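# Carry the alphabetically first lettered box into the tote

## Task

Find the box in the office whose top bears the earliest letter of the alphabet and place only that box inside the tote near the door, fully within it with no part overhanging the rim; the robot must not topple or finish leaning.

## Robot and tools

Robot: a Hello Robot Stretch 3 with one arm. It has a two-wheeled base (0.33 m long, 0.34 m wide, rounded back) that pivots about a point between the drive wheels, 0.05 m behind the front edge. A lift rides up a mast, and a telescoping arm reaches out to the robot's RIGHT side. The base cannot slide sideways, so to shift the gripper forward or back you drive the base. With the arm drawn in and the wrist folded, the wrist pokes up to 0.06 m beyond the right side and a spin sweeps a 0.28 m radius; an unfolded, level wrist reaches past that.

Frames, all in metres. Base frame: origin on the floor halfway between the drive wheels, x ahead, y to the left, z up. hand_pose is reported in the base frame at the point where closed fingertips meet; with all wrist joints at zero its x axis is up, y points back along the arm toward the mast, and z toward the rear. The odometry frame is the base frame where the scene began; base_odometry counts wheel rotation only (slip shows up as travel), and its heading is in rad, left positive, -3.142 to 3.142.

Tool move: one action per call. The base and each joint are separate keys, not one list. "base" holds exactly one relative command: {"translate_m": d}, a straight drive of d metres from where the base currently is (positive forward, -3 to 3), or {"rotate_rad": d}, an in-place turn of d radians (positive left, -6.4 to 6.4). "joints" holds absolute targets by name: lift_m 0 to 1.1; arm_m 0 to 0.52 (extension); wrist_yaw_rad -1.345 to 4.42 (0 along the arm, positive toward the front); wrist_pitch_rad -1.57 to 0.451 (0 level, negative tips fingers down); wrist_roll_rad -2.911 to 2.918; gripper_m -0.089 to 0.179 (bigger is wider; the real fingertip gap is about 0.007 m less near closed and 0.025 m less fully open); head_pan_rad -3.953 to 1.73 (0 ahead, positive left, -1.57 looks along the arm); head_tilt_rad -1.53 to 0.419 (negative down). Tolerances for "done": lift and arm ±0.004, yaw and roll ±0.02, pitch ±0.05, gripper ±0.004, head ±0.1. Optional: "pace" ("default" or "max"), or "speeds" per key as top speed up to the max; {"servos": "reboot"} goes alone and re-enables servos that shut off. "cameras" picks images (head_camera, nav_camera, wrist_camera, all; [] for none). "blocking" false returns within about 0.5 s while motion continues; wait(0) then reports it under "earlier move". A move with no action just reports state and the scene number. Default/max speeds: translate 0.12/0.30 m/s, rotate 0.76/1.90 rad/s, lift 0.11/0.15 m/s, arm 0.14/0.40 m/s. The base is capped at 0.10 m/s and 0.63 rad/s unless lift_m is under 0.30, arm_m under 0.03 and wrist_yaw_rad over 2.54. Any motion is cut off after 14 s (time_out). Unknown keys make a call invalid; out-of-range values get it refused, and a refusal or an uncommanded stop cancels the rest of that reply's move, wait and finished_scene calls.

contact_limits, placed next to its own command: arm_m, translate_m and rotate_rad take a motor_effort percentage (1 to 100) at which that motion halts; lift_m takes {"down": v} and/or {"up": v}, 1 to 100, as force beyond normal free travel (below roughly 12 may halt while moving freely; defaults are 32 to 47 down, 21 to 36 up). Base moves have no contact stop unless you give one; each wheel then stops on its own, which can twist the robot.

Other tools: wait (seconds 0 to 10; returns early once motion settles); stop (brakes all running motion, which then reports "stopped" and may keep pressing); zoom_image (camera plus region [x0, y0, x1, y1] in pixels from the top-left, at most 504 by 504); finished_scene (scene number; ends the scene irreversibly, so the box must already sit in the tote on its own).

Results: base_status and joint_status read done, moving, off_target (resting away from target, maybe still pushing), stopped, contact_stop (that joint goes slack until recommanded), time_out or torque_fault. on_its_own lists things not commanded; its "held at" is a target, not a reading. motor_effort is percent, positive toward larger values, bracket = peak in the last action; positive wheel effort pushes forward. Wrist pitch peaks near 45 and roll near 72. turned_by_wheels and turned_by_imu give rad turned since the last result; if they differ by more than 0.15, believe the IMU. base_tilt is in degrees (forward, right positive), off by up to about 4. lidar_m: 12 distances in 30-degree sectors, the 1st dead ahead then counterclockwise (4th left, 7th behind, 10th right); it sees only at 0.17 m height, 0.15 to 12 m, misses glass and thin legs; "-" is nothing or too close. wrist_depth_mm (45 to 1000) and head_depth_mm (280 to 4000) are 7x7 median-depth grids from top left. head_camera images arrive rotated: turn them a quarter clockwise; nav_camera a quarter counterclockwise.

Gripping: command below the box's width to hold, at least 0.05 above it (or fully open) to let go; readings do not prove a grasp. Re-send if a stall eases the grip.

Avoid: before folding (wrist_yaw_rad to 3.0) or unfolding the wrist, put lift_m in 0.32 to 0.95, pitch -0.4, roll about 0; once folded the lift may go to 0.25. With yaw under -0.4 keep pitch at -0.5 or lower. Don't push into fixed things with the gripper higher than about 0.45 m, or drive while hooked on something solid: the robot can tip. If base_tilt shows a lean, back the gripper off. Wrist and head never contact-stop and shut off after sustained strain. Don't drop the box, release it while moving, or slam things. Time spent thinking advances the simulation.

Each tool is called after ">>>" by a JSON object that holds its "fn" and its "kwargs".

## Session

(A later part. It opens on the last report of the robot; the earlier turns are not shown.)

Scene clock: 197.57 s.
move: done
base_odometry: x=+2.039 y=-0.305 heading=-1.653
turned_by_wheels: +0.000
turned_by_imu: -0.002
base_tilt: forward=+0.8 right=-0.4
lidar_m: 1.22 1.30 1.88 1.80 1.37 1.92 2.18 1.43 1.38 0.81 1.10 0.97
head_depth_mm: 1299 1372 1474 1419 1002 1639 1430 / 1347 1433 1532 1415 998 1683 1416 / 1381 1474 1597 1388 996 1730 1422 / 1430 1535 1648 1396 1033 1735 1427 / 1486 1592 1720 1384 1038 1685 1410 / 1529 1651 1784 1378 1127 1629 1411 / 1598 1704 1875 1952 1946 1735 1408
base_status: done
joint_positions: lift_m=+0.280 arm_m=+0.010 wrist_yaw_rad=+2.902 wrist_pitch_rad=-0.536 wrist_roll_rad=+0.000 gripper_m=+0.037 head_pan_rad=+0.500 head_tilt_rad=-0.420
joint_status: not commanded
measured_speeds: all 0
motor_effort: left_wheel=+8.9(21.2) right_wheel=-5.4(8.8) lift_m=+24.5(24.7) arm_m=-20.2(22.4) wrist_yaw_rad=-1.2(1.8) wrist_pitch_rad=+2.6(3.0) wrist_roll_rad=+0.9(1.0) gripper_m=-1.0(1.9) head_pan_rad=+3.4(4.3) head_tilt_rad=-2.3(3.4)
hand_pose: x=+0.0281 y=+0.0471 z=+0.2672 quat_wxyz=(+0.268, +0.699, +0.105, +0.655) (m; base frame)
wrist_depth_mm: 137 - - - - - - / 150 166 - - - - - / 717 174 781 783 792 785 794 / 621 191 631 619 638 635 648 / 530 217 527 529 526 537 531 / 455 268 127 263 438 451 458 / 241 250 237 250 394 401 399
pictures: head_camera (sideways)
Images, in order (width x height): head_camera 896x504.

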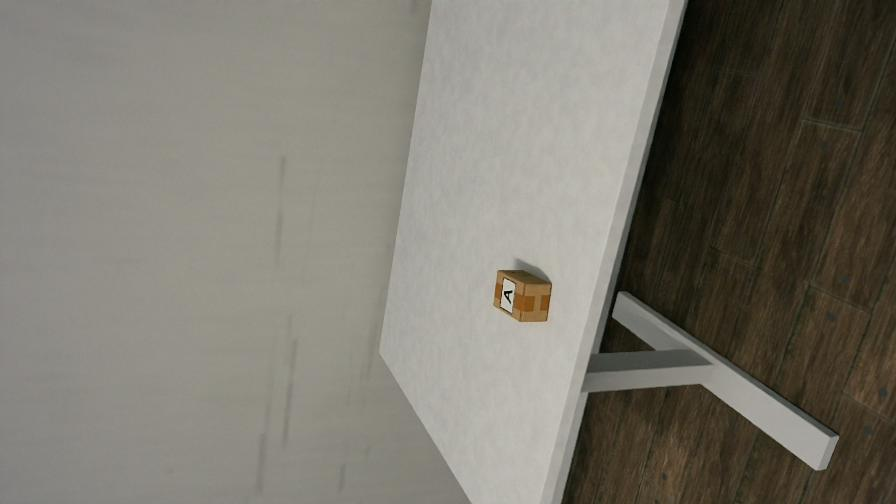

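>>> {"fn": "move", "kwargs": {"base": {"rotate_rad": 1.058}, "joints": {"head_pan_rad": -1.57, "head_tilt_rad": -0.7}, "pace": "max", "cameras": []}}

>>> {"fn": "move", "kwargs": {"base": {"translate_m": 0.422}, "pace": "max", "cameras": []}}

>>> {"fn": "move", "kwargs": {"base": {"rotate_rad": 0.788}, "joints": {"lift_m": 0.5, "wrist_pitch_rad": -0.42}, "pace": "max", "cameras": []}}

>>> {"fn": "move", "kwargs": {"joints": {"lift_m": 0.82, "wrist_pitch_rad": -0.42, "wrist_yaw_rad": 0.0, "gripper_m": 0.15}, "pace": "max", "cameras": ["wrist_camera", "head_camera"]}}

Scene clock: 258.97 s.
move: done
base_odometry: x=+2.039 y=-0.305 heading=-0.595
turned_by_wheels: +1.058
turned_by_imu: +1.056
base_tilt: forward=+1.0 right=-0.1
lidar_m: 1.88 1.80 1.37 1.92 2.18 1.43 1.38 0.81 1.10 0.98 1.22 1.30
head_depth_mm: 838 908 1163 1151 1537 1326 1205 / 871 951 1065 1203 1464 1378 1197 / 1257 1681 1419 1375 1531 1370 1201 / 1256 1800 1393 1854 1624 1384 1206 / 1502 1770 1099 1912 1574 1377 1204 / 1480 1586 1106 1587 1614 1378 1199 / 1460 1496 1018 1797 1619 1359 1189
base_status: done
joint_positions: lift_m=+0.280 arm_m=+0.010 wrist_yaw_rad=+2.902 wrist_pitch_rad=-0.536 wrist_roll_rad=+0.000 gripper_m=+0.037 head_pan_rad=-1.586 head_tilt_rad=-0.704
joint_status: all done
measured_speeds: translate_m=+0.000 rotate_rad=+0.000 lift_m=+0.000 arm_m=+0.000 wrist_yaw_rad=+0.000 wrist_pitch_rad=+0.000 wrist_roll_rad=+0.000 head_pan_rad=+0.024 head_tilt_rad=+0.000
motor_effort: left_wheel=-8.4(16.2) right_wheel=+8.1(17.1) lift_m=+25.1(25.4) arm_m=-20.0(22.4) wrist_yaw_rad=-1.1(1.8) wrist_pitch_rad=+2.6(2.8) wrist_roll_rad=+0.8(1.0) gripper_m=+0.5(1.2) head_pan_rad=+3.1(5.4) head_tilt_rad=-1.3(7.7)
hand_pose: x=+0.0281 y=+0.0471 z=+0.2672 quat_wxyz=(+0.268, +0.699, +0.105, +0.655) (m; base frame)
wrist_depth_mm: 136 - - - - - - / 150 166 - - - - - / 731 173 782 780 787 787 772 / 644 191 629 632 632 628 633 / 537 218 528 532 531 529 536 / 456 267 128 263 443 455 456 / 242 249 236 250 393 397 395
pictures: none
No camera images: "cameras" was empty.

Scene clock: 261.67 s.
move: done
base_odometry: x=+2.388 y=-0.541 heading=-0.595
turned_by_wheels: +0.000
turned_by_imu: -0.001
base_tilt: forward=+0.9 right=-0.1
lidar_m: 1.54 1.49 1.13 1.78 2.46 2.46 1.22 1.20 1.12 1.18 1.30 0.91
head_depth_mm: 1383 1747 1110 1859 1590 1376 1205 / 1516 1823 1107 1743 1621 1384 1201 / 1464 1628 1110 930 1623 1381 1211 / 1446 1512 1114 872 1619 1380 1204 / 1348 1447 1109 863 1565 1378 1204 / 1262 1366 1105 872 776 1374 1203 / 1195 1294 1110 870 736 1381 1209
base_status: done
joint_positions: lift_m=+0.280 arm_m=+0.010 wrist_yaw_rad=+2.902 wrist_pitch_rad=-0.536 wrist_roll_rad=+0.000 gripper_m=+0.037 head_pan_rad=-1.571 head_tilt_rad=-0.702
joint_status: not commanded
measured_speeds: all 0
motor_effort: left_wheel=+6.3(15.8) right_wheel=+1.1(14.3) lift_m=+25.5(25.7) arm_m=-15.0(20.4) wrist_yaw_rad=-1.4(2.0) wrist_pitch_rad=+2.6(2.9) wrist_roll_rad=+0.8(1.1) gripper_m=+0.2(1.2) head_pan_rad=+2.1(4.4) head_tilt_rad=+1.8(2.7)
hand_pose: x=+0.0281 y=+0.0471 z=+0.2672 quat_wxyz=(+0.268, +0.699, +0.105, +0.655) (m; base frame)
wrist_depth_mm: 137 - - - - - - / 150 166 - - - - - / 727 173 775 777 772 788 784 / 634 192 632 624 632 621 624 / 530 218 525 538 530 535 534 / 461 269 127 262 443 456 456 / 243 250 239 251 388 404 399
pictures: none
No camera images: "cameras" was empty.

Scene clock: 263.93 s.
move: done
base_odometry: x=+2.388 y=-0.541 heading=+0.192
turned_by_wheels: +0.788
turned_by_imu: +0.786
base_tilt: forward=+1.1 right=-0.1
lidar_m: 1.49 1.13 1.96 2.46 1.89 1.20 1.12 1.13 1.34 1.30 0.91 1.53
head_depth_mm: 1092 1229 1119 877 738 1382 1208 / 1112 1238 1113 879 758 1384 1211 / 1123 1256 1115 868 756 1383 1206 / 1130 1268 1117 822 757 1377 1208 / 1145 1273 1108 873 777 1378 1206 / 1165 1300 1110 874 778 1361 1202 / 1162 1310 1102 868 1502 1378 1206
base_status: done
joint_positions: lift_m=+0.500 arm_m=+0.010 wrist_yaw_rad=+2.902 wrist_pitch_rad=-0.440 wrist_roll_rad=+0.000 gripper_m=+0.037 head_pan_rad=-1.570 head_tilt_rad=-0.700
joint_status: all done
measured_speeds: all 0
motor_effort: left_wheel=-8.4(15.4) right_wheel=+9.5(16.1) lift_m=+30.7(34.0) arm_m=-15.9(15.9) wrist_yaw_rad=-1.0(1.9) wrist_pitch_rad=+3.5(6.1) wrist_roll_rad=+0.8(1.1) gripper_m=-0.1(1.1) head_pan_rad=+3.7(3.8) head_tilt_rad=+1.8(2.5)
hand_pose: x=+0.0313 y=+0.0603 z=+0.5079 quat_wxyz=(+0.236, +0.703, +0.071, +0.667) (m; base frame)
wrist_depth_mm: 134 - - - - - - / 145 172 - - - - - / 161 165 - - - - - / - 177 - - - - - / 906 194 931 909 910 911 936 / 755 220 127 721 748 759 766 / 656 673 628 653 637 657 653
pictures: none
No camera images: "cameras" was empty.

Scene clock: 266.87 s.
move: done
base_odometry: x=+2.388 y=-0.541 heading=+0.192
turned_by_wheels: +0.000
turned_by_imu: +0.000
base_tilt: forward=+0.9 right=-0.3
lidar_m: 1.49 1.13 1.95 2.46 1.89 1.20 1.12 1.13 1.34 1.30 0.91 1.53
head_depth_mm: 1096 1220 1109 876 737 1419 - / 1099 1243 1121 877 739 1354 - / 1123 1248 1114 876 735 349 - / 1134 1262 1116 825 754 505 1177 / 1143 1276 1115 875 756 1377 1198 / 1155 1293 1105 871 773 1350 1197 / 1169 1312 1103 870 1495 1373 1198
base_status: not commanded
joint_positions: lift_m=+0.820 arm_m=+0.010 wrist_yaw_rad=+0.003 wrist_pitch_rad=-0.439 wrist_roll_rad=+0.000 gripper_m=+0.150 head_pan_rad=-1.570 head_tilt_rad=-0.700
joint_status: all done
measured_speeds: all 0
motor_effort: left_wheel=-8.1(8.4) right_wheel=+9.1(9.8) lift_m=+30.8(34.2) arm_m=-19.9(20.3) wrist_yaw_rad=-1.7(6.1) wrist_pitch_rad=+3.2(7.0) wrist_roll_rad=+0.8(1.0) gripper_m=-0.5(93.3) head_pan_rad=+2.2(4.5) head_tilt_rad=+1.5(2.4)
hand_pose: x=-0.0209 y=-0.3767 z=+0.8280 quat_wxyz=(+0.691, +0.155, -0.690, -0.153) (m; base frame)
wrist_depth_mm: - - - - - - - / - - - - - - - / - - - - - - - / - - 386 384 - - - / - - - - - 145 - / - 122 - - - 120 - / 915 930 - - - 891 111
pictures: head_camera (sideways), wrist_camera
Images, in order (width x height): head_camera 896x504, wrist_camera 644x364.

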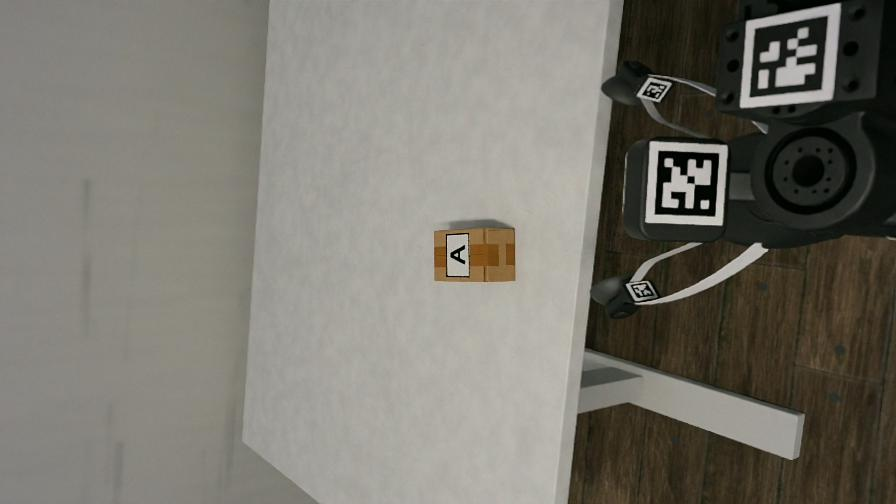

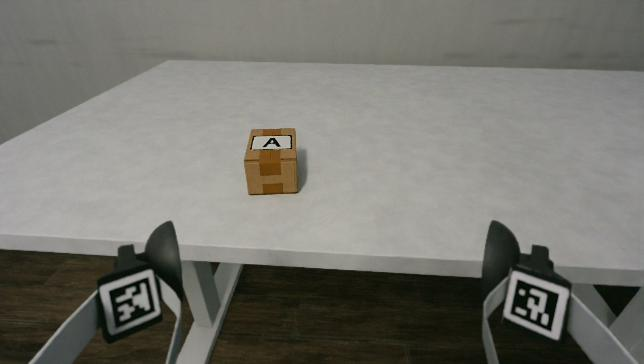

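>>> {"fn": "zoom_image", "kwargs": {"camera": "wrist_camera", "region": [230, 115, 315, 205]}}

Scaled by 5.600.

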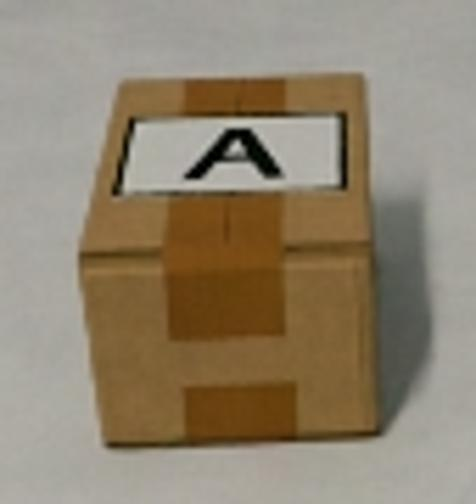

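>>> {"fn": "move", "kwargs": {"base": {"translate_m": 0.048}, "joints": {"arm_m": 0.269, "wrist_yaw_rad": 0.08}, "pace": "max", "cameras": ["wrist_camera", "head_camera"]}}

Scene clock: 296.07 s.
move: done
base_odometry: x=+2.435 y=-0.532 heading=+0.192
turned_by_wheels: +0.000
turned_by_imu: +0.001
base_tilt: forward=+0.9 right=+0.0
lidar_m: 1.44 1.09 1.93 2.46 1.89 1.25 1.18 1.19 1.33 1.30 0.90 1.48
head_depth_mm: 1097 1228 1119 386 333 1350 1188 / 1111 1240 1117 442 738 1381 1205 / 1120 1253 1116 453 736 1372 1209 / 1133 1263 1117 800 778 1387 1204 / 1145 1286 1112 865 777 1385 1207 / 1154 1300 1106 873 777 1357 1205 / 1168 1315 1155 869 1511 1382 1205
base_status: done
joint_positions: lift_m=+0.820 arm_m=+0.269 wrist_yaw_rad=+0.078 wrist_pitch_rad=-0.439 wrist_roll_rad=+0.000 gripper_m=+0.150 head_pan_rad=-1.570 head_tilt_rad=-0.699
joint_status: all done
measured_speeds: all 0
motor_effort: left_wheel=+0.0(7.1) right_wheel=+7.1(13.9) lift_m=+24.9(27.2) arm_m=+22.9(25.3) wrist_yaw_rad=+2.7(6.4) wrist_pitch_rad=+3.1(3.6) wrist_roll_rad=+0.8(1.1) gripper_m=-0.2(1.0) head_pan_rad=+3.1(4.5) head_tilt_rad=+0.5(2.5)
hand_pose: x=-0.0043 y=-0.6350 z=+0.8280 quat_wxyz=(+0.696, +0.181, -0.683, -0.127) (m; base frame)
wrist_depth_mm: - - - - - - - / - - - - - - - / - - - - - - - / - - - - - - - / - - - - - 145 - / - 122 - 217 - 120 - / - 115 - 191 - - 101
pictures: head_camera (sideways), wrist_camera
Images, in order (width x height): head_camera 896x504, wrist_camera 644x364.

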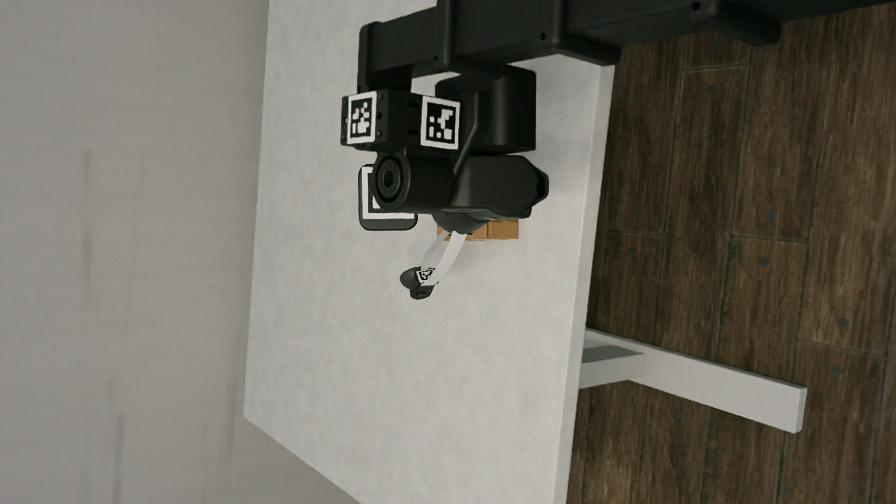

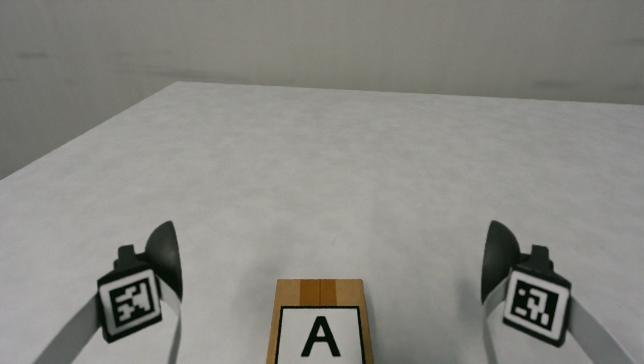

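>>> {"fn": "move", "kwargs": {"joints": {"lift_m": 0.72}, "speeds": {"lift_m": 0.09}, "contact_limits": {"lift_m": {"down": 15}}, "cameras": ["wrist_camera"]}}

>>> {"fn": "move", "kwargs": {"joints": {"gripper_m": 0.03}, "cameras": ["wrist_camera"]}}

>>> {"fn": "move", "kwargs": {"joints": {"lift_m": 0.81}, "cameras": ["wrist_camera"]}}

Scene clock: 307.37 s.
move: done
base_odometry: x=+2.435 y=-0.532 heading=+0.192
turned_by_wheels: +0.000
turned_by_imu: +0.001
base_tilt: forward=+1.1 right=-0.3
lidar_m: 1.44 1.09 1.92 2.46 1.89 1.24 1.17 1.19 1.33 1.30 0.90 1.48
head_depth_mm: 1093 1223 1112 876 472 375 324 / 1113 1237 1119 872 505 1352 1201 / 1120 1258 1114 875 532 1378 1201 / 1134 1268 1104 875 755 1391 1199 / 1146 1276 1112 873 777 1384 1211 / 1150 1285 1114 867 777 1348 1211 / 1179 1306 1155 873 1517 1373 1206
base_status: not commanded
joint_positions: lift_m=+0.720 arm_m=+0.269 wrist_yaw_rad=+0.078 wrist_pitch_rad=-0.423 wrist_roll_rad=+0.006 gripper_m=+0.150 head_pan_rad=-1.570 head_tilt_rad=-0.699
joint_status: all done
measured_speeds: all 0
motor_effort: left_wheel=+0.0(0.4) right_wheel=+6.4(7.4) lift_m=+16.7(21.5) arm_m=+13.0(16.3) wrist_yaw_rad=+2.8(3.3) wrist_pitch_rad=+0.2(3.6) wrist_roll_rad=-1.2(1.4) gripper_m=-0.8(0.9) head_pan_rad=+1.5(3.3) head_tilt_rad=-0.5(1.4)
contact_limits: lift_m down 15 (down: maximum 72; up: maximum 65)
hand_pose: x=-0.0042 y=-0.6371 z=+0.7316 quat_wxyz=(+0.695, +0.175, -0.687, -0.122) (m; base frame)
wrist_depth_mm: - - - - - - - / - - - - - - - / - - - - - - - / - - - 158 - - - / - - 122 126 121 144 - / - 122 107 107 - 120 - / - 115 115 119 116 - 101
pictures: wrist_camera
Images, in order (width x height): wrist_camera 644x364.

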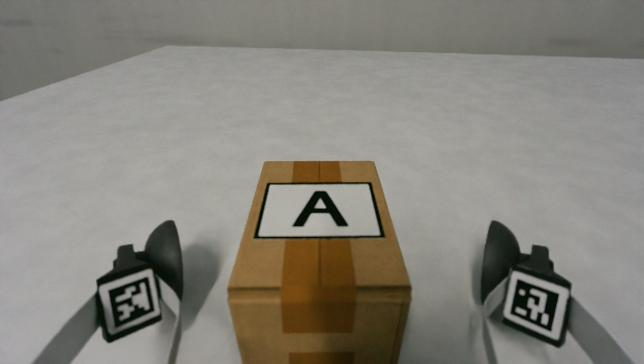

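Scene clock: 309.10 s.
move: done
base_odometry: x=+2.435 y=-0.532 heading=+0.192
turned_by_wheels: +0.000
turned_by_imu: +0.000
base_tilt: forward=+1.1 right=-0.1
lidar_m: 1.44 1.09 1.93 2.46 1.88 1.24 1.17 1.19 1.34 1.30 0.89 1.48
head_depth_mm: 1098 1224 1116 879 470 375 324 / 1109 1237 1116 874 506 1367 1196 / 1120 1258 1111 876 532 1368 1205 / 1132 1271 1112 873 758 1373 1213 / 1145 1285 1113 873 775 1376 1200 / 1156 1296 1112 871 774 1365 1201 / 1171 1318 1155 870 1508 1379 1208
base_status: not commanded
joint_positions: lift_m=+0.720 arm_m=+0.269 wrist_yaw_rad=+0.087 wrist_pitch_rad=-0.413 wrist_roll_rad=+0.006 gripper_m=+0.032 head_pan_rad=-1.570 head_tilt_rad=-0.699
joint_status: all done
measured_speeds: all 0
motor_effort: left_wheel=-0.2(0.4) right_wheel=+6.5(7.3) lift_m=+20.4(20.6) arm_m=+8.9(12.7) wrist_yaw_rad=-6.1(6.2) wrist_pitch_rad=-1.6(1.6) wrist_roll_rad=-1.2(1.6) gripper_m=-30.0(100.0) head_pan_rad=+1.9(3.0) head_tilt_rad=-1.0(2.1)
contact_limits: lift_m down 15 (down: maximum 72; up: maximum 65)
hand_pose: x=-0.0019 y=-0.6381 z=+0.7337 quat_wxyz=(+0.696, +0.175, -0.687, -0.116) (m; base frame)
wrist_depth_mm: - - - - - - - / - - - - - - - / - - - - - - - / - - - 162 - - - / - - 145 129 129 - - / - - 125 107 115 119 - / - 92 117 117 114 - -
pictures: wrist_camera
Images, in order (width x height): wrist_camera 644x364.

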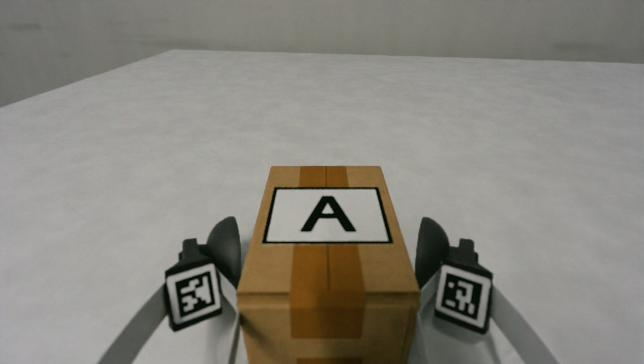

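Scene clock: 310.77 s.
move: done
base_odometry: x=+2.435 y=-0.532 heading=+0.192
turned_by_wheels: +0.000
turned_by_imu: +0.000
base_tilt: forward=+1.1 right=+0.0
lidar_m: 1.44 1.09 1.93 2.46 1.89 1.24 1.17 1.19 1.34 1.30 0.90 1.48
head_depth_mm: 1102 1221 1115 404 332 1322 1184 / 1105 1237 1114 449 722 1377 1203 / 1123 1249 1120 460 718 1373 1201 / 1130 1259 1124 800 776 1386 1209 / 1140 1291 1107 870 778 1387 1204 / 1159 1288 1103 869 777 1354 1203 / 1166 1312 1152 869 1501 1375 1200
base_status: not commanded
joint_positions: lift_m=+0.810 arm_m=+0.269 wrist_yaw_rad=+0.083 wrist_pitch_rad=-0.443 wrist_roll_rad=+0.004 gripper_m=+0.034 head_pan_rad=-1.570 head_tilt_rad=-0.699
joint_status: all done
measured_speeds: all 0
motor_effort: left_wheel=-0.2(0.3) right_wheel=+6.1(7.0) lift_m=+32.3(34.6) arm_m=+5.6(9.0) wrist_yaw_rad=-2.0(6.3) wrist_pitch_rad=+3.9(4.2) wrist_roll_rad=-0.6(1.4) gripper_m=-14.1(30.8) head_pan_rad=+1.9(3.1) head_tilt_rad=-1.3(2.2)
hand_pose: x=-0.0032 y=-0.6344 z=+0.8171 quat_wxyz=(+0.695, +0.184, -0.684, -0.127) (m; base frame)
wrist_depth_mm: - - - - - - - / - - - - - - - / - - - - - - - / - - - - - - - / - - 148 167 147 - - / - - 126 111 117 120 - / - - - 110 110 119 -
pictures: wrist_camera
Images, in order (width x height): wrist_camera 644x364.

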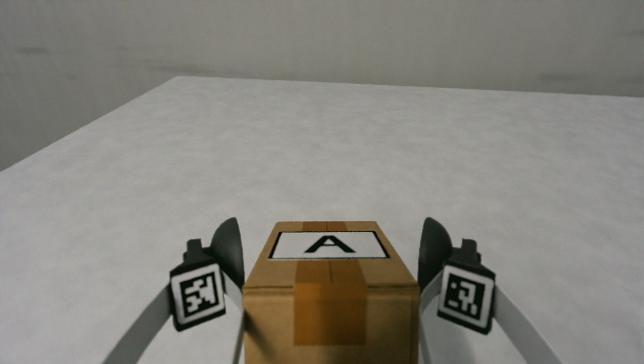

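>>> {"fn": "move", "kwargs": {"joints": {"arm_m": 0.01}, "speeds": {"arm_m": 0.3}, "cameras": []}}

>>> {"fn": "move", "kwargs": {"base": {"rotate_rad": 1.985}, "joints": {"lift_m": 0.28, "wrist_yaw_rad": 2.62, "head_pan_rad": 0.0, "head_tilt_rad": -0.55}, "speeds": {"lift_m": 0.15}, "cameras": ["wrist_camera"]}}

>>> {"fn": "move", "kwargs": {"base": {"translate_m": 2.159}, "pace": "max", "contact_limits": {"translate_m": 45}, "cameras": []}}

>>> {"fn": "move", "kwargs": {"base": {"rotate_rad": 1.167}, "pace": "max", "cameras": ["head_camera", "wrist_camera"]}}

Scene clock: 368.80 s.
move: done
base_odometry: x=+2.435 y=-0.532 heading=+0.192
turned_by_wheels: +0.000
turned_by_imu: +0.001
base_tilt: forward=+0.9 right=-0.3
lidar_m: 1.44 1.09 1.93 2.45 1.89 1.24 1.17 1.19 1.34 1.30 0.90 1.48
head_depth_mm: 1098 1223 1115 876 738 1420 - / 1114 1236 1113 877 756 1387 - / 1127 1252 1114 872 721 357 - / 1137 1266 1112 872 734 394 1159 / 1156 1287 1113 874 776 1380 1205 / 1157 1305 1116 869 780 1361 1207 / 1165 1318 1156 870 1511 1370 1207
base_status: not commanded
joint_positions: lift_m=+0.810 arm_m=+0.010 wrist_yaw_rad=+0.083 wrist_pitch_rad=-0.443 wrist_roll_rad=+0.004 gripper_m=+0.034 head_pan_rad=-1.570 head_tilt_rad=-0.699
joint_status: all done
measured_speeds: all 0
motor_effort: left_wheel=-0.1(0.4) right_wheel=+6.3(6.8) lift_m=+25.8(32.7) arm_m=-21.5(24.4) wrist_yaw_rad=-1.7(2.5) wrist_pitch_rad=+4.1(4.5) wrist_roll_rad=-0.6(0.9) gripper_m=-14.0(15.2) head_pan_rad=-0.2(2.6) head_tilt_rad=-3.7(4.2)
hand_pose: x=-0.0032 y=-0.3754 z=+0.8171 quat_wxyz=(+0.694, +0.184, -0.684, -0.127) (m; base frame)
wrist_depth_mm: - - - - - - - / - - - - - - - / - - - - - - - / - - - - - - - / - - 149 167 147 - - / - - 126 111 117 123 - / - 918 123 110 111 918 965
pictures: none
No camera images: "cameras" was empty.

Scene clock: 373.37 s.
move: done
base_odometry: x=+2.435 y=-0.532 heading=+2.177
turned_by_wheels: +1.984
turned_by_imu: +1.979
base_tilt: forward=+1.0 right=-0.3
lidar_m: 1.84 1.24 1.54 1.17 1.21 1.30 0.89 1.54 1.44 1.09 1.89 2.46
head_depth_mm: 2094 2259 2441 2459 1895 1536 1298 / 2225 2370 2557 2453 1893 1531 1305 / 2302 2517 2741 2428 1890 1530 1295 / 2401 2634 2890 2448 1870 1532 1296 / 2521 2760 3002 2344 1885 1539 1298 / 1584 1730 1900 2135 1882 1531 1291 / 1667 1765 1941 2106 1811 1522 1284
base_status: done
joint_positions: lift_m=+0.280 arm_m=+0.010 wrist_yaw_rad=+2.617 wrist_pitch_rad=-0.443 wrist_roll_rad=+0.004 gripper_m=+0.034 head_pan_rad=+0.002 head_tilt_rad=-0.550
joint_status: all done
measured_speeds: all 0
motor_effort: left_wheel=-10.4(14.2) right_wheel=+10.2(15.8) lift_m=+20.1(24.2) arm_m=-21.7(22.7) wrist_yaw_rad=+3.0(6.8) wrist_pitch_rad=+4.2(4.5) wrist_roll_rad=-0.7(0.9) gripper_m=-14.1(15.2) head_pan_rad=-3.0(5.6) head_tilt_rad=+3.5(6.0)
hand_pose: x=+0.0895 y=+0.0364 z=+0.2870 quat_wxyz=(+0.329, +0.708, -0.029, +0.625) (m; base frame)
wrist_depth_mm: - - - - - - - / - - - - - - - / 898 950 947 931 972 952 953 / 737 744 730 730 736 731 715 / 600 591 592 167 595 597 596 / 482 497 126 111 117 465 500 / 199 120 123 110 111 405 422
pictures: wrist_camera
Images, in order (width x height): wrist_camera 644x364.

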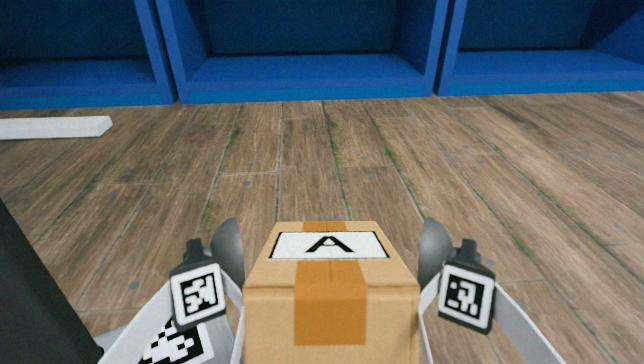

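Scene clock: 382.03 s.
move: done
base_odometry: x=+1.206 y=+1.242 heading=+2.176
turned_by_wheels: +0.000
turned_by_imu: -0.002
base_tilt: forward=+1.1 right=-0.1
lidar_m: 0.52 0.67 1.45 0.70 0.50 1.34 3.03 2.43 1.90 0.81 0.55 0.51
head_depth_mm: 405 436 475 520 573 642 728 / 423 457 500 550 613 691 789 / 442 481 528 583 656 745 859 / 465 507 561 625 704 811 946 / 489 537 597 667 762 883 1061 / 515 569 635 719 828 981 1172 / 547 609 682 783 908 1090 1248
base_status: done
joint_positions: lift_m=+0.280 arm_m=+0.010 wrist_yaw_rad=+2.617 wrist_pitch_rad=-0.444 wrist_roll_rad=+0.004 gripper_m=+0.034 head_pan_rad=+0.000 head_tilt_rad=-0.550
joint_status: not commanded
measured_speeds: all 0
motor_effort: left_wheel=-1.3(15.3) right_wheel=+7.4(15.5) lift_m=+32.2(32.5) arm_m=-18.9(22.1) wrist_yaw_rad=+2.8(3.5) wrist_pitch_rad=+4.0(4.6) wrist_roll_rad=-0.6(0.9) gripper_m=-14.2(15.2) head_pan_rad=-3.3(5.3) head_tilt_rad=+0.3(3.6)
contact_limits: translate_m 45 (maximum 100)
hand_pose: x=+0.0894 y=+0.0364 z=+0.2869 quat_wxyz=(+0.329, +0.708, -0.029, +0.625) (m; base frame)
wrist_depth_mm: - - - - - - - / - - - - - - - / 918 981 971 953 953 - - / 698 729 733 736 729 698 - / 599 600 605 167 569 588 493 / 484 500 126 111 117 467 478 / 200 121 123 110 111 407 430
pictures: none
No camera images: "cameras" was empty.

Scene clock: 383.90 s.
move: done
base_odometry: x=+1.206 y=+1.242 heading=-2.940
turned_by_wheels: +1.167
turned_by_imu: +1.162
base_tilt: forward=+1.0 right=-0.3
lidar_m: 2.06 0.62 0.50 1.34 3.26 2.42 1.89 0.72 0.53 0.52 0.54 0.75
head_depth_mm: 2034 2149 2082 2015 1812 1538 1311 / 2051 2238 2431 2455 1876 1537 1298 / 2065 2246 2517 2329 1893 1543 1293 / 2088 2263 2518 2426 1882 1535 1290 / 2114 2282 2550 2441 1888 1535 1296 / 2104 2284 2568 2416 1871 1527 1288 / 2127 2332 2579 2411 1877 1529 1290
base_status: done
joint_positions: lift_m=+0.280 arm_m=+0.010 wrist_yaw_rad=+2.617 wrist_pitch_rad=-0.444 wrist_roll_rad=+0.004 gripper_m=+0.034 head_pan_rad=+0.000 head_tilt_rad=-0.550
joint_status: not commanded
measured_speeds: all 0
motor_effort: left_wheel=-7.8(15.9) right_wheel=+6.8(17.3) lift_m=+31.2(32.2) arm_m=-21.4(22.7) wrist_yaw_rad=+2.9(3.5) wrist_pitch_rad=+4.3(4.5) wrist_roll_rad=-0.8(0.8) gripper_m=-13.8(15.0) head_pan_rad=-1.8(4.0) head_tilt_rad=+1.0(2.1)
hand_pose: x=+0.0894 y=+0.0364 z=+0.2869 quat_wxyz=(+0.329, +0.708, -0.029, +0.625) (m; base frame)
wrist_depth_mm: - - - - - - - / - - - - - - - / 984 993 913 - - 966 942 / 738 725 723 675 722 733 724 / 594 587 599 167 578 591 589 / 483 505 126 111 117 466 493 / 201 121 123 110 111 406 428
pictures: head_camera (sideways), wrist_camera
Images, in order (width x height): head_camera 896x504, wrist_camera 644x364.

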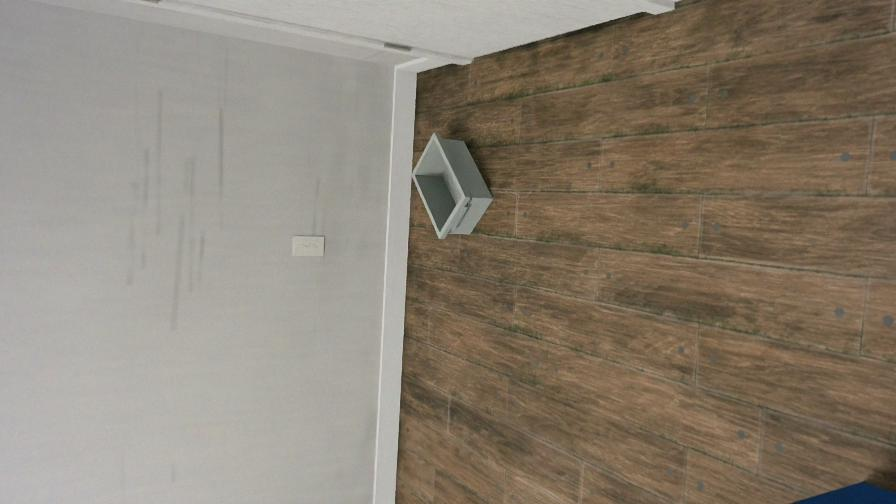

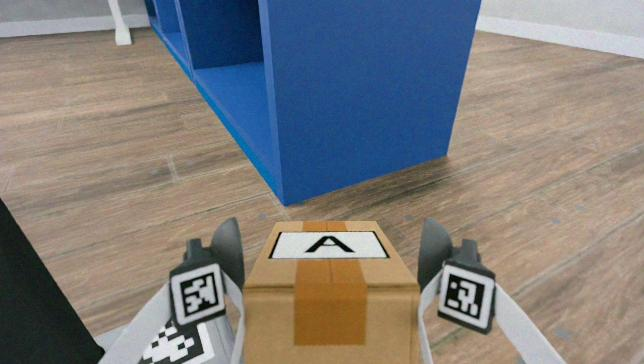

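>>> {"fn": "zoom_image", "kwargs": {"camera": "head_camera", "region": [395, 120, 515, 250]}}

Scaled by 3.877 from the camera's 896x504 image, which has a finer 1280x720 frame.

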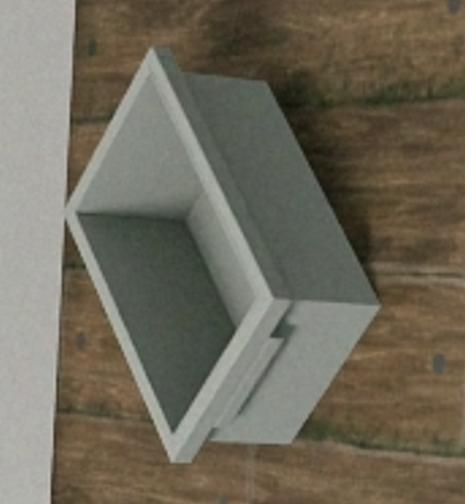

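>>> {"fn": "move", "kwargs": {"base": {"rotate_rad": -0.1495}, "joints": {"head_pan_rad": -1.57, "head_tilt_rad": -1.0}, "pace": "max", "cameras": []}}

>>> {"fn": "move", "kwargs": {"base": {"translate_m": 1.438}, "pace": "max", "contact_limits": {"translate_m": 45}, "cameras": []}}

>>> {"fn": "move", "kwargs": {"base": {"rotate_rad": 1.6157}, "joints": {"lift_m": 0.42}, "pace": "max", "cameras": ["head_camera"]}}

>>> {"fn": "move", "kwargs": {"joints": {"wrist_yaw_rad": 0.797, "arm_m": 0.2}, "cameras": ["wrist_camera", "head_camera"]}}

Scene clock: 447.57 s.
move: done
base_odometry: x=+1.206 y=+1.242 heading=-3.089
turned_by_wheels: -0.149
turned_by_imu: -0.148
base_tilt: forward=+0.9 right=-0.4
lidar_m: 1.28 0.74 0.50 1.34 3.25 2.42 1.89 0.85 0.56 0.52 0.52 0.65
head_depth_mm: 496 590 730 960 1291 1219 1111 / 489 583 718 937 1285 1224 960 / 486 573 710 928 1283 1216 957 / 480 566 695 899 1246 1207 787 / 475 561 684 883 1243 1227 1121 / 470 553 677 865 1210 1226 1121 / 464 547 667 853 1189 1228 1119
base_status: done
joint_positions: lift_m=+0.280 arm_m=+0.010 wrist_yaw_rad=+2.617 wrist_pitch_rad=-0.444 wrist_roll_rad=+0.004 gripper_m=+0.034 head_pan_rad=-1.608 head_tilt_rad=-1.002
joint_status: all done
measured_speeds: all 0
motor_effort: left_wheel=+9.2(13.4) right_wheel=-6.3(12.2) lift_m=+29.8(30.4) arm_m=-18.2(19.2) wrist_yaw_rad=+3.0(3.2) wrist_pitch_rad=+4.2(4.5) wrist_roll_rad=-0.8(0.8) gripper_m=-13.9(15.0) head_pan_rad=+0.6(5.3) head_tilt_rad=-5.2(6.2)
hand_pose: x=+0.0894 y=+0.0364 z=+0.2869 quat_wxyz=(+0.329, +0.708, -0.029, +0.625) (m; base frame)
wrist_depth_mm: - - 491 - - - - / - - - - - - - / 986 963 709 - 911 946 923 / 734 734 682 694 725 730 727 / 594 596 595 168 573 595 594 / 486 496 126 110 116 466 504 / 198 120 123 110 111 404 430
pictures: none
No camera images: "cameras" was empty.

Scene clock: 453.77 s.
move: done
base_odometry: x=-0.230 y=+1.167 heading=-3.089
turned_by_wheels: +0.000
turned_by_imu: -0.001
base_tilt: forward=+1.2 right=-0.2
lidar_m: 0.86 1.00 1.26 2.62 1.22 0.97 2.64 0.54 0.34 0.31 0.31 0.39
head_depth_mm: 291 329 407 517 776 1188 1116 / 288 327 403 525 747 1171 688 / 287 324 399 519 739 1064 956 / 290 322 395 510 728 961 791 / 288 320 391 506 713 1177 1124 / 287 317 388 499 701 1182 1122 / - 315 385 494 690 1141 1123
base_status: done
joint_positions: lift_m=+0.280 arm_m=+0.010 wrist_yaw_rad=+2.618 wrist_pitch_rad=-0.444 wrist_roll_rad=+0.004 gripper_m=+0.034 head_pan_rad=-1.570 head_tilt_rad=-1.002
joint_status: not commanded
measured_speeds: all 0
motor_effort: left_wheel=+2.7(18.9) right_wheel=+2.5(10.7) lift_m=+27.2(29.9) arm_m=-15.3(18.5) wrist_yaw_rad=+2.8(3.5) wrist_pitch_rad=+4.3(4.6) wrist_roll_rad=-0.4(0.9) gripper_m=-14.4(15.5) head_pan_rad=+2.8(4.6) head_tilt_rad=-0.7(6.2)
contact_limits: translate_m 45 (maximum 100)
hand_pose: x=+0.0894 y=+0.0364 z=+0.2869 quat_wxyz=(+0.329, +0.708, -0.029, +0.625) (m; base frame)
wrist_depth_mm: - - - - - - - / - - - - - - - / 957 935 957 965 976 958 - / 726 725 720 732 703 - 626 / 594 599 596 168 189 - - / 481 504 126 110 117 461 505 / 199 120 122 110 111 405 426
pictures: none
No camera images: "cameras" was empty.

Scene clock: 456.93 s.
move: done
base_odometry: x=-0.230 y=+1.167 heading=-1.474
turned_by_wheels: +1.615
turned_by_imu: +1.610
base_tilt: forward=+1.1 right=-0.1
lidar_m: 2.80 1.17 0.97 2.11 0.53 0.33 0.31 0.32 0.40 0.93 1.01 1.29
head_depth_mm: 928 991 940 958 983 1010 1024 / 967 1139 1350 1454 1327 1225 554 / 962 1140 1396 1502 1359 640 968 / 958 1124 1401 1515 1325 684 663 / 957 1127 1389 1520 1347 1220 1120 / 949 1128 1379 1505 1312 1214 1128 / 948 1120 1370 1523 1350 1232 1118
base_status: done
joint_positions: lift_m=+0.420 arm_m=+0.010 wrist_yaw_rad=+2.618 wrist_pitch_rad=-0.445 wrist_roll_rad=+0.004 gripper_m=+0.034 head_pan_rad=-1.570 head_tilt_rad=-1.000
joint_status: all done
measured_speeds: all 0
motor_effort: left_wheel=-8.4(14.5) right_wheel=+9.9(15.6) lift_m=+27.8(35.2) arm_m=-21.5(22.5) wrist_yaw_rad=+2.8(3.3) wrist_pitch_rad=+4.4(4.7) wrist_roll_rad=-0.7(0.8) gripper_m=-13.2(15.2) head_pan_rad=+2.2(4.2) head_tilt_rad=-1.3(1.5)
hand_pose: x=+0.0893 y=+0.0363 z=+0.4267 quat_wxyz=(+0.330, +0.708, -0.028, +0.624) (m; base frame)
wrist_depth_mm: - - - - - - - / - - - - - - - / - - - - - - - / - - - - - - - / 775 789 810 166 784 773 774 / 647 672 126 111 117 621 664 / 198 540 111 110 111 542 571
pictures: head_camera (sideways)
Images, in order (width x height): head_camera 896x504.

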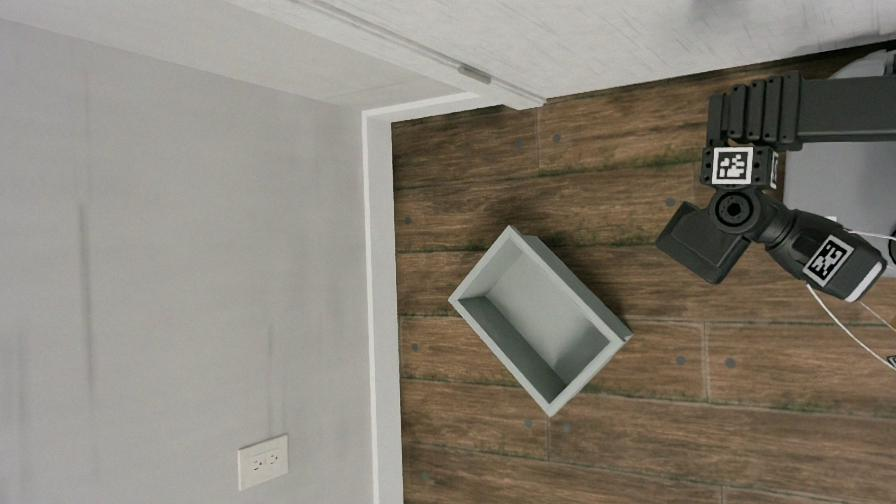

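Scene clock: 459.57 s.
move: done
base_odometry: x=-0.230 y=+1.167 heading=-1.474
turned_by_wheels: +0.000
turned_by_imu: +0.000
base_tilt: forward=+1.0 right=-0.2
lidar_m: 2.81 1.17 0.97 2.11 0.52 0.33 0.31 0.32 0.40 0.94 1.01 1.29
head_depth_mm: 929 991 947 965 984 1008 1025 / 967 1145 1354 1447 703 616 551 / 957 1136 1390 1509 748 1229 977 / 954 1138 1388 1505 1289 1219 997 / 954 1130 1381 1507 1318 1227 1122 / 951 1127 1370 1513 1314 1223 1124 / 947 1111 1379 1504 1355 1222 1122
base_status: not commanded
joint_positions: lift_m=+0.420 arm_m=+0.200 wrist_yaw_rad=+0.800 wrist_pitch_rad=-0.445 wrist_roll_rad=+0.003 gripper_m=+0.034 head_pan_rad=-1.570 head_tilt_rad=-1.000
joint_status: all done
measured_speeds: all 0
motor_effort: left_wheel=-8.6(8.9) right_wheel=+9.7(10.3) lift_m=+21.4(27.7) arm_m=+22.3(25.6) wrist_yaw_rad=-2.1(5.2) wrist_pitch_rad=+4.4(4.8) wrist_roll_rad=-0.3(0.8) gripper_m=-13.3(15.1) head_pan_rad=+2.4(4.2) head_tilt_rad=-1.0(1.9)
hand_pose: x=+0.1370 y=-0.4990 z=+0.4267 quat_wxyz=(+0.695, +0.413, -0.575, +0.124) (m; base frame)
wrist_depth_mm: - - - - - - - / - - - - 617 - - / - - - - - - - / - - - 883 - - - / 779 778 829 167 154 - - / 662 676 126 110 117 121 - / 590 551 111 110 110 549 559
pictures: head_camera (sideways), wrist_camera
Images, in order (width x height): head_camera 896x504, wrist_camera 644x364.

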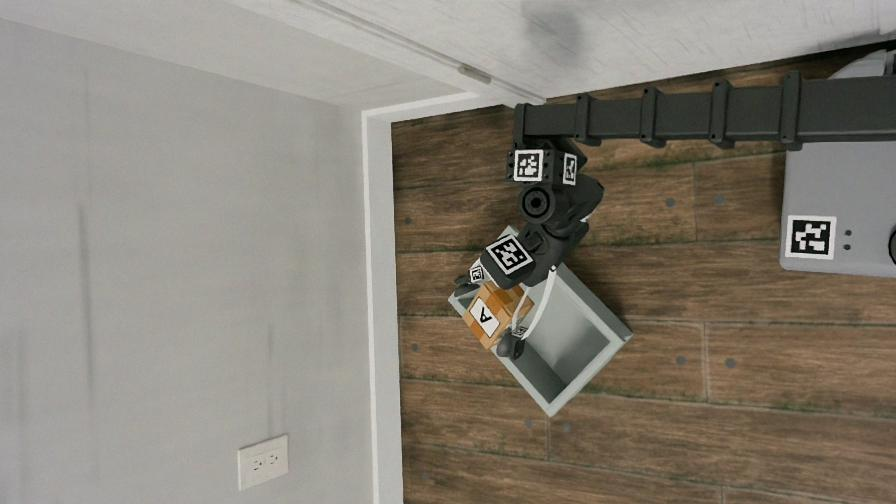

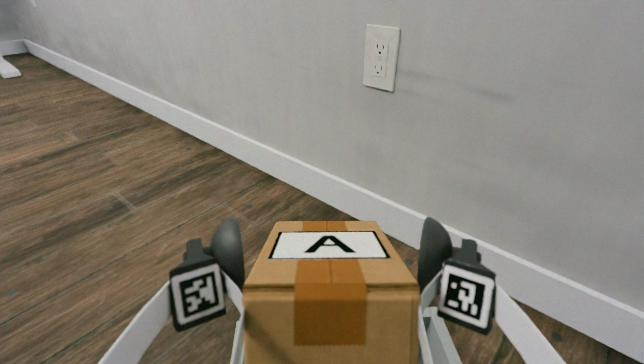

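>>> {"fn": "zoom_image", "kwargs": {"camera": "head_camera", "region": [430, 220, 650, 430]}}

>>> {"fn": "zoom_image", "kwargs": {"camera": "head_camera", "region": [440, 230, 560, 370]}}

Scaled by 2.291 from the camera's 896x504 image, which has a finer 1280x720 frame.

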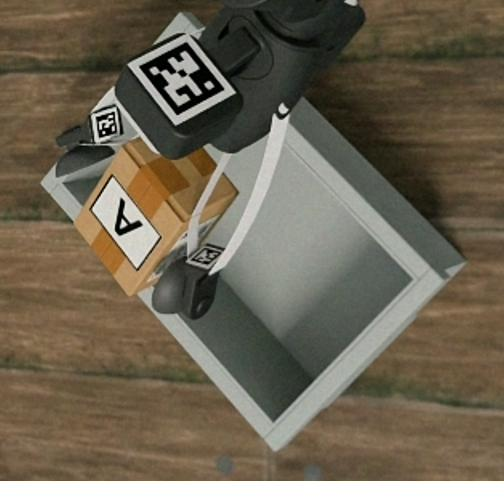

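Scaled by 3.600 from the camera's 896x504 image, which has a finer 1280x720 frame.

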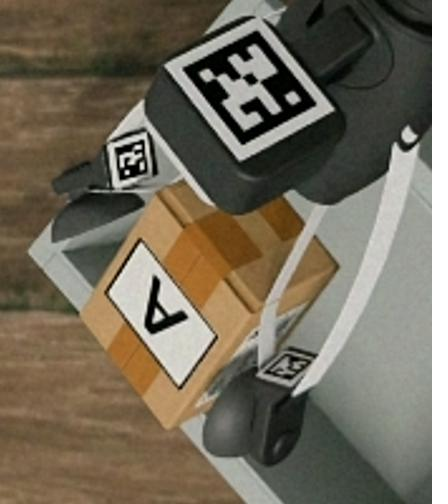

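>>> {"fn": "move", "kwargs": {"base": {"translate_m": 0.117}, "joints": {"arm_m": 0.365, "wrist_yaw_rad": 0.84, "wrist_pitch_rad": -1.1}, "cameras": ["wrist_camera", "head_camera"]}}

Scene clock: 495.90 s.
move: done
base_odometry: x=-0.219 y=+1.050 heading=-1.474
turned_by_wheels: +0.000
turned_by_imu: +0.001
base_tilt: forward=+1.0 right=-0.2
lidar_m: 2.69 1.19 0.91 2.85 0.71 0.46 0.43 0.43 0.55 0.98 1.00 1.27
head_depth_mm: 957 1132 1300 1377 1300 1217 1114 / 957 1130 1389 1433 694 608 552 / 947 1123 1390 836 1321 1221 978 / 949 1124 1374 1091 1342 1223 993 / 944 1119 1366 1514 1322 1224 1126 / 944 1107 1356 1509 1341 1219 1119 / 942 1114 1357 1522 1361 1227 1124
base_status: done
joint_positions: lift_m=+0.420 arm_m=+0.365 wrist_yaw_rad=+0.837 wrist_pitch_rad=-1.106 wrist_roll_rad=+0.003 gripper_m=+0.034 head_pan_rad=-1.570 head_tilt_rad=-1.000
joint_status: all done
measured_speeds: all 0
motor_effort: left_wheel=+2.5(6.7) right_wheel=+8.3(15.0) lift_m=+23.9(24.3) arm_m=+22.7(24.9) wrist_yaw_rad=+3.2(5.7) wrist_pitch_rad=+1.0(6.4) wrist_roll_rad=-0.3(0.5) gripper_m=-14.2(15.0) head_pan_rad=+2.0(3.7) head_tilt_rad=-1.5(2.6)
hand_pose: x=+0.0477 y=-0.5725 z=+0.3188 quat_wxyz=(+0.700, +0.584, -0.399, -0.096) (m; base frame)
wrist_depth_mm: 609 603 603 600 577 - 371 / 578 571 569 564 567 - 391 / 550 535 536 535 527 523 - / 511 510 508 509 510 506 500 / 485 483 148 160 153 475 473 / 463 461 125 110 116 446 454 / 444 433 112 110 111 329 431
pictures: head_camera (sideways), wrist_camera
Images, in order (width x height): head_camera 896x504, wrist_camera 644x364.

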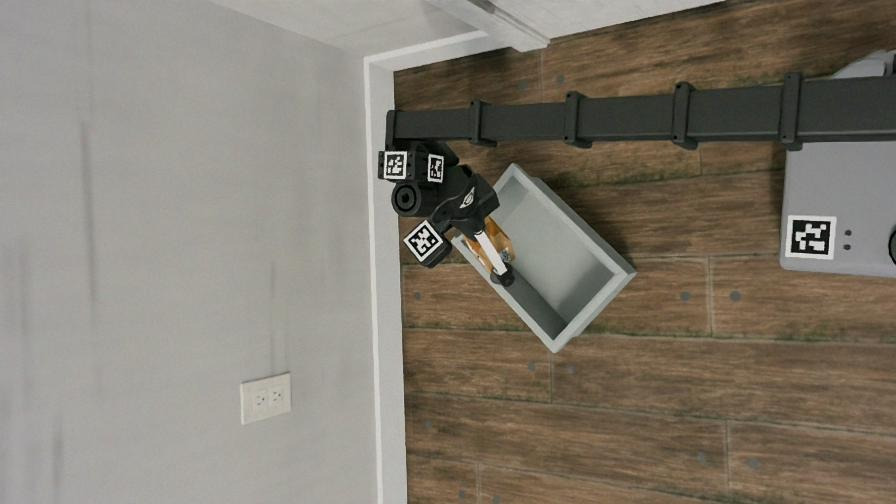

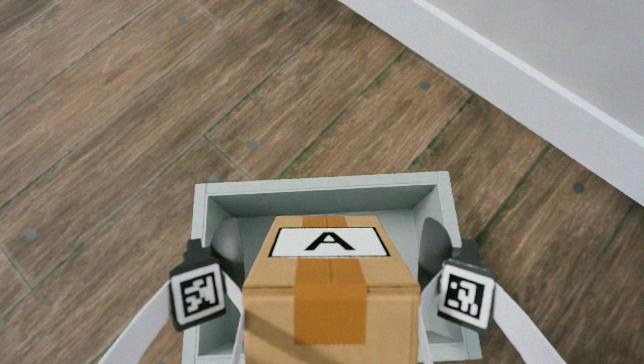

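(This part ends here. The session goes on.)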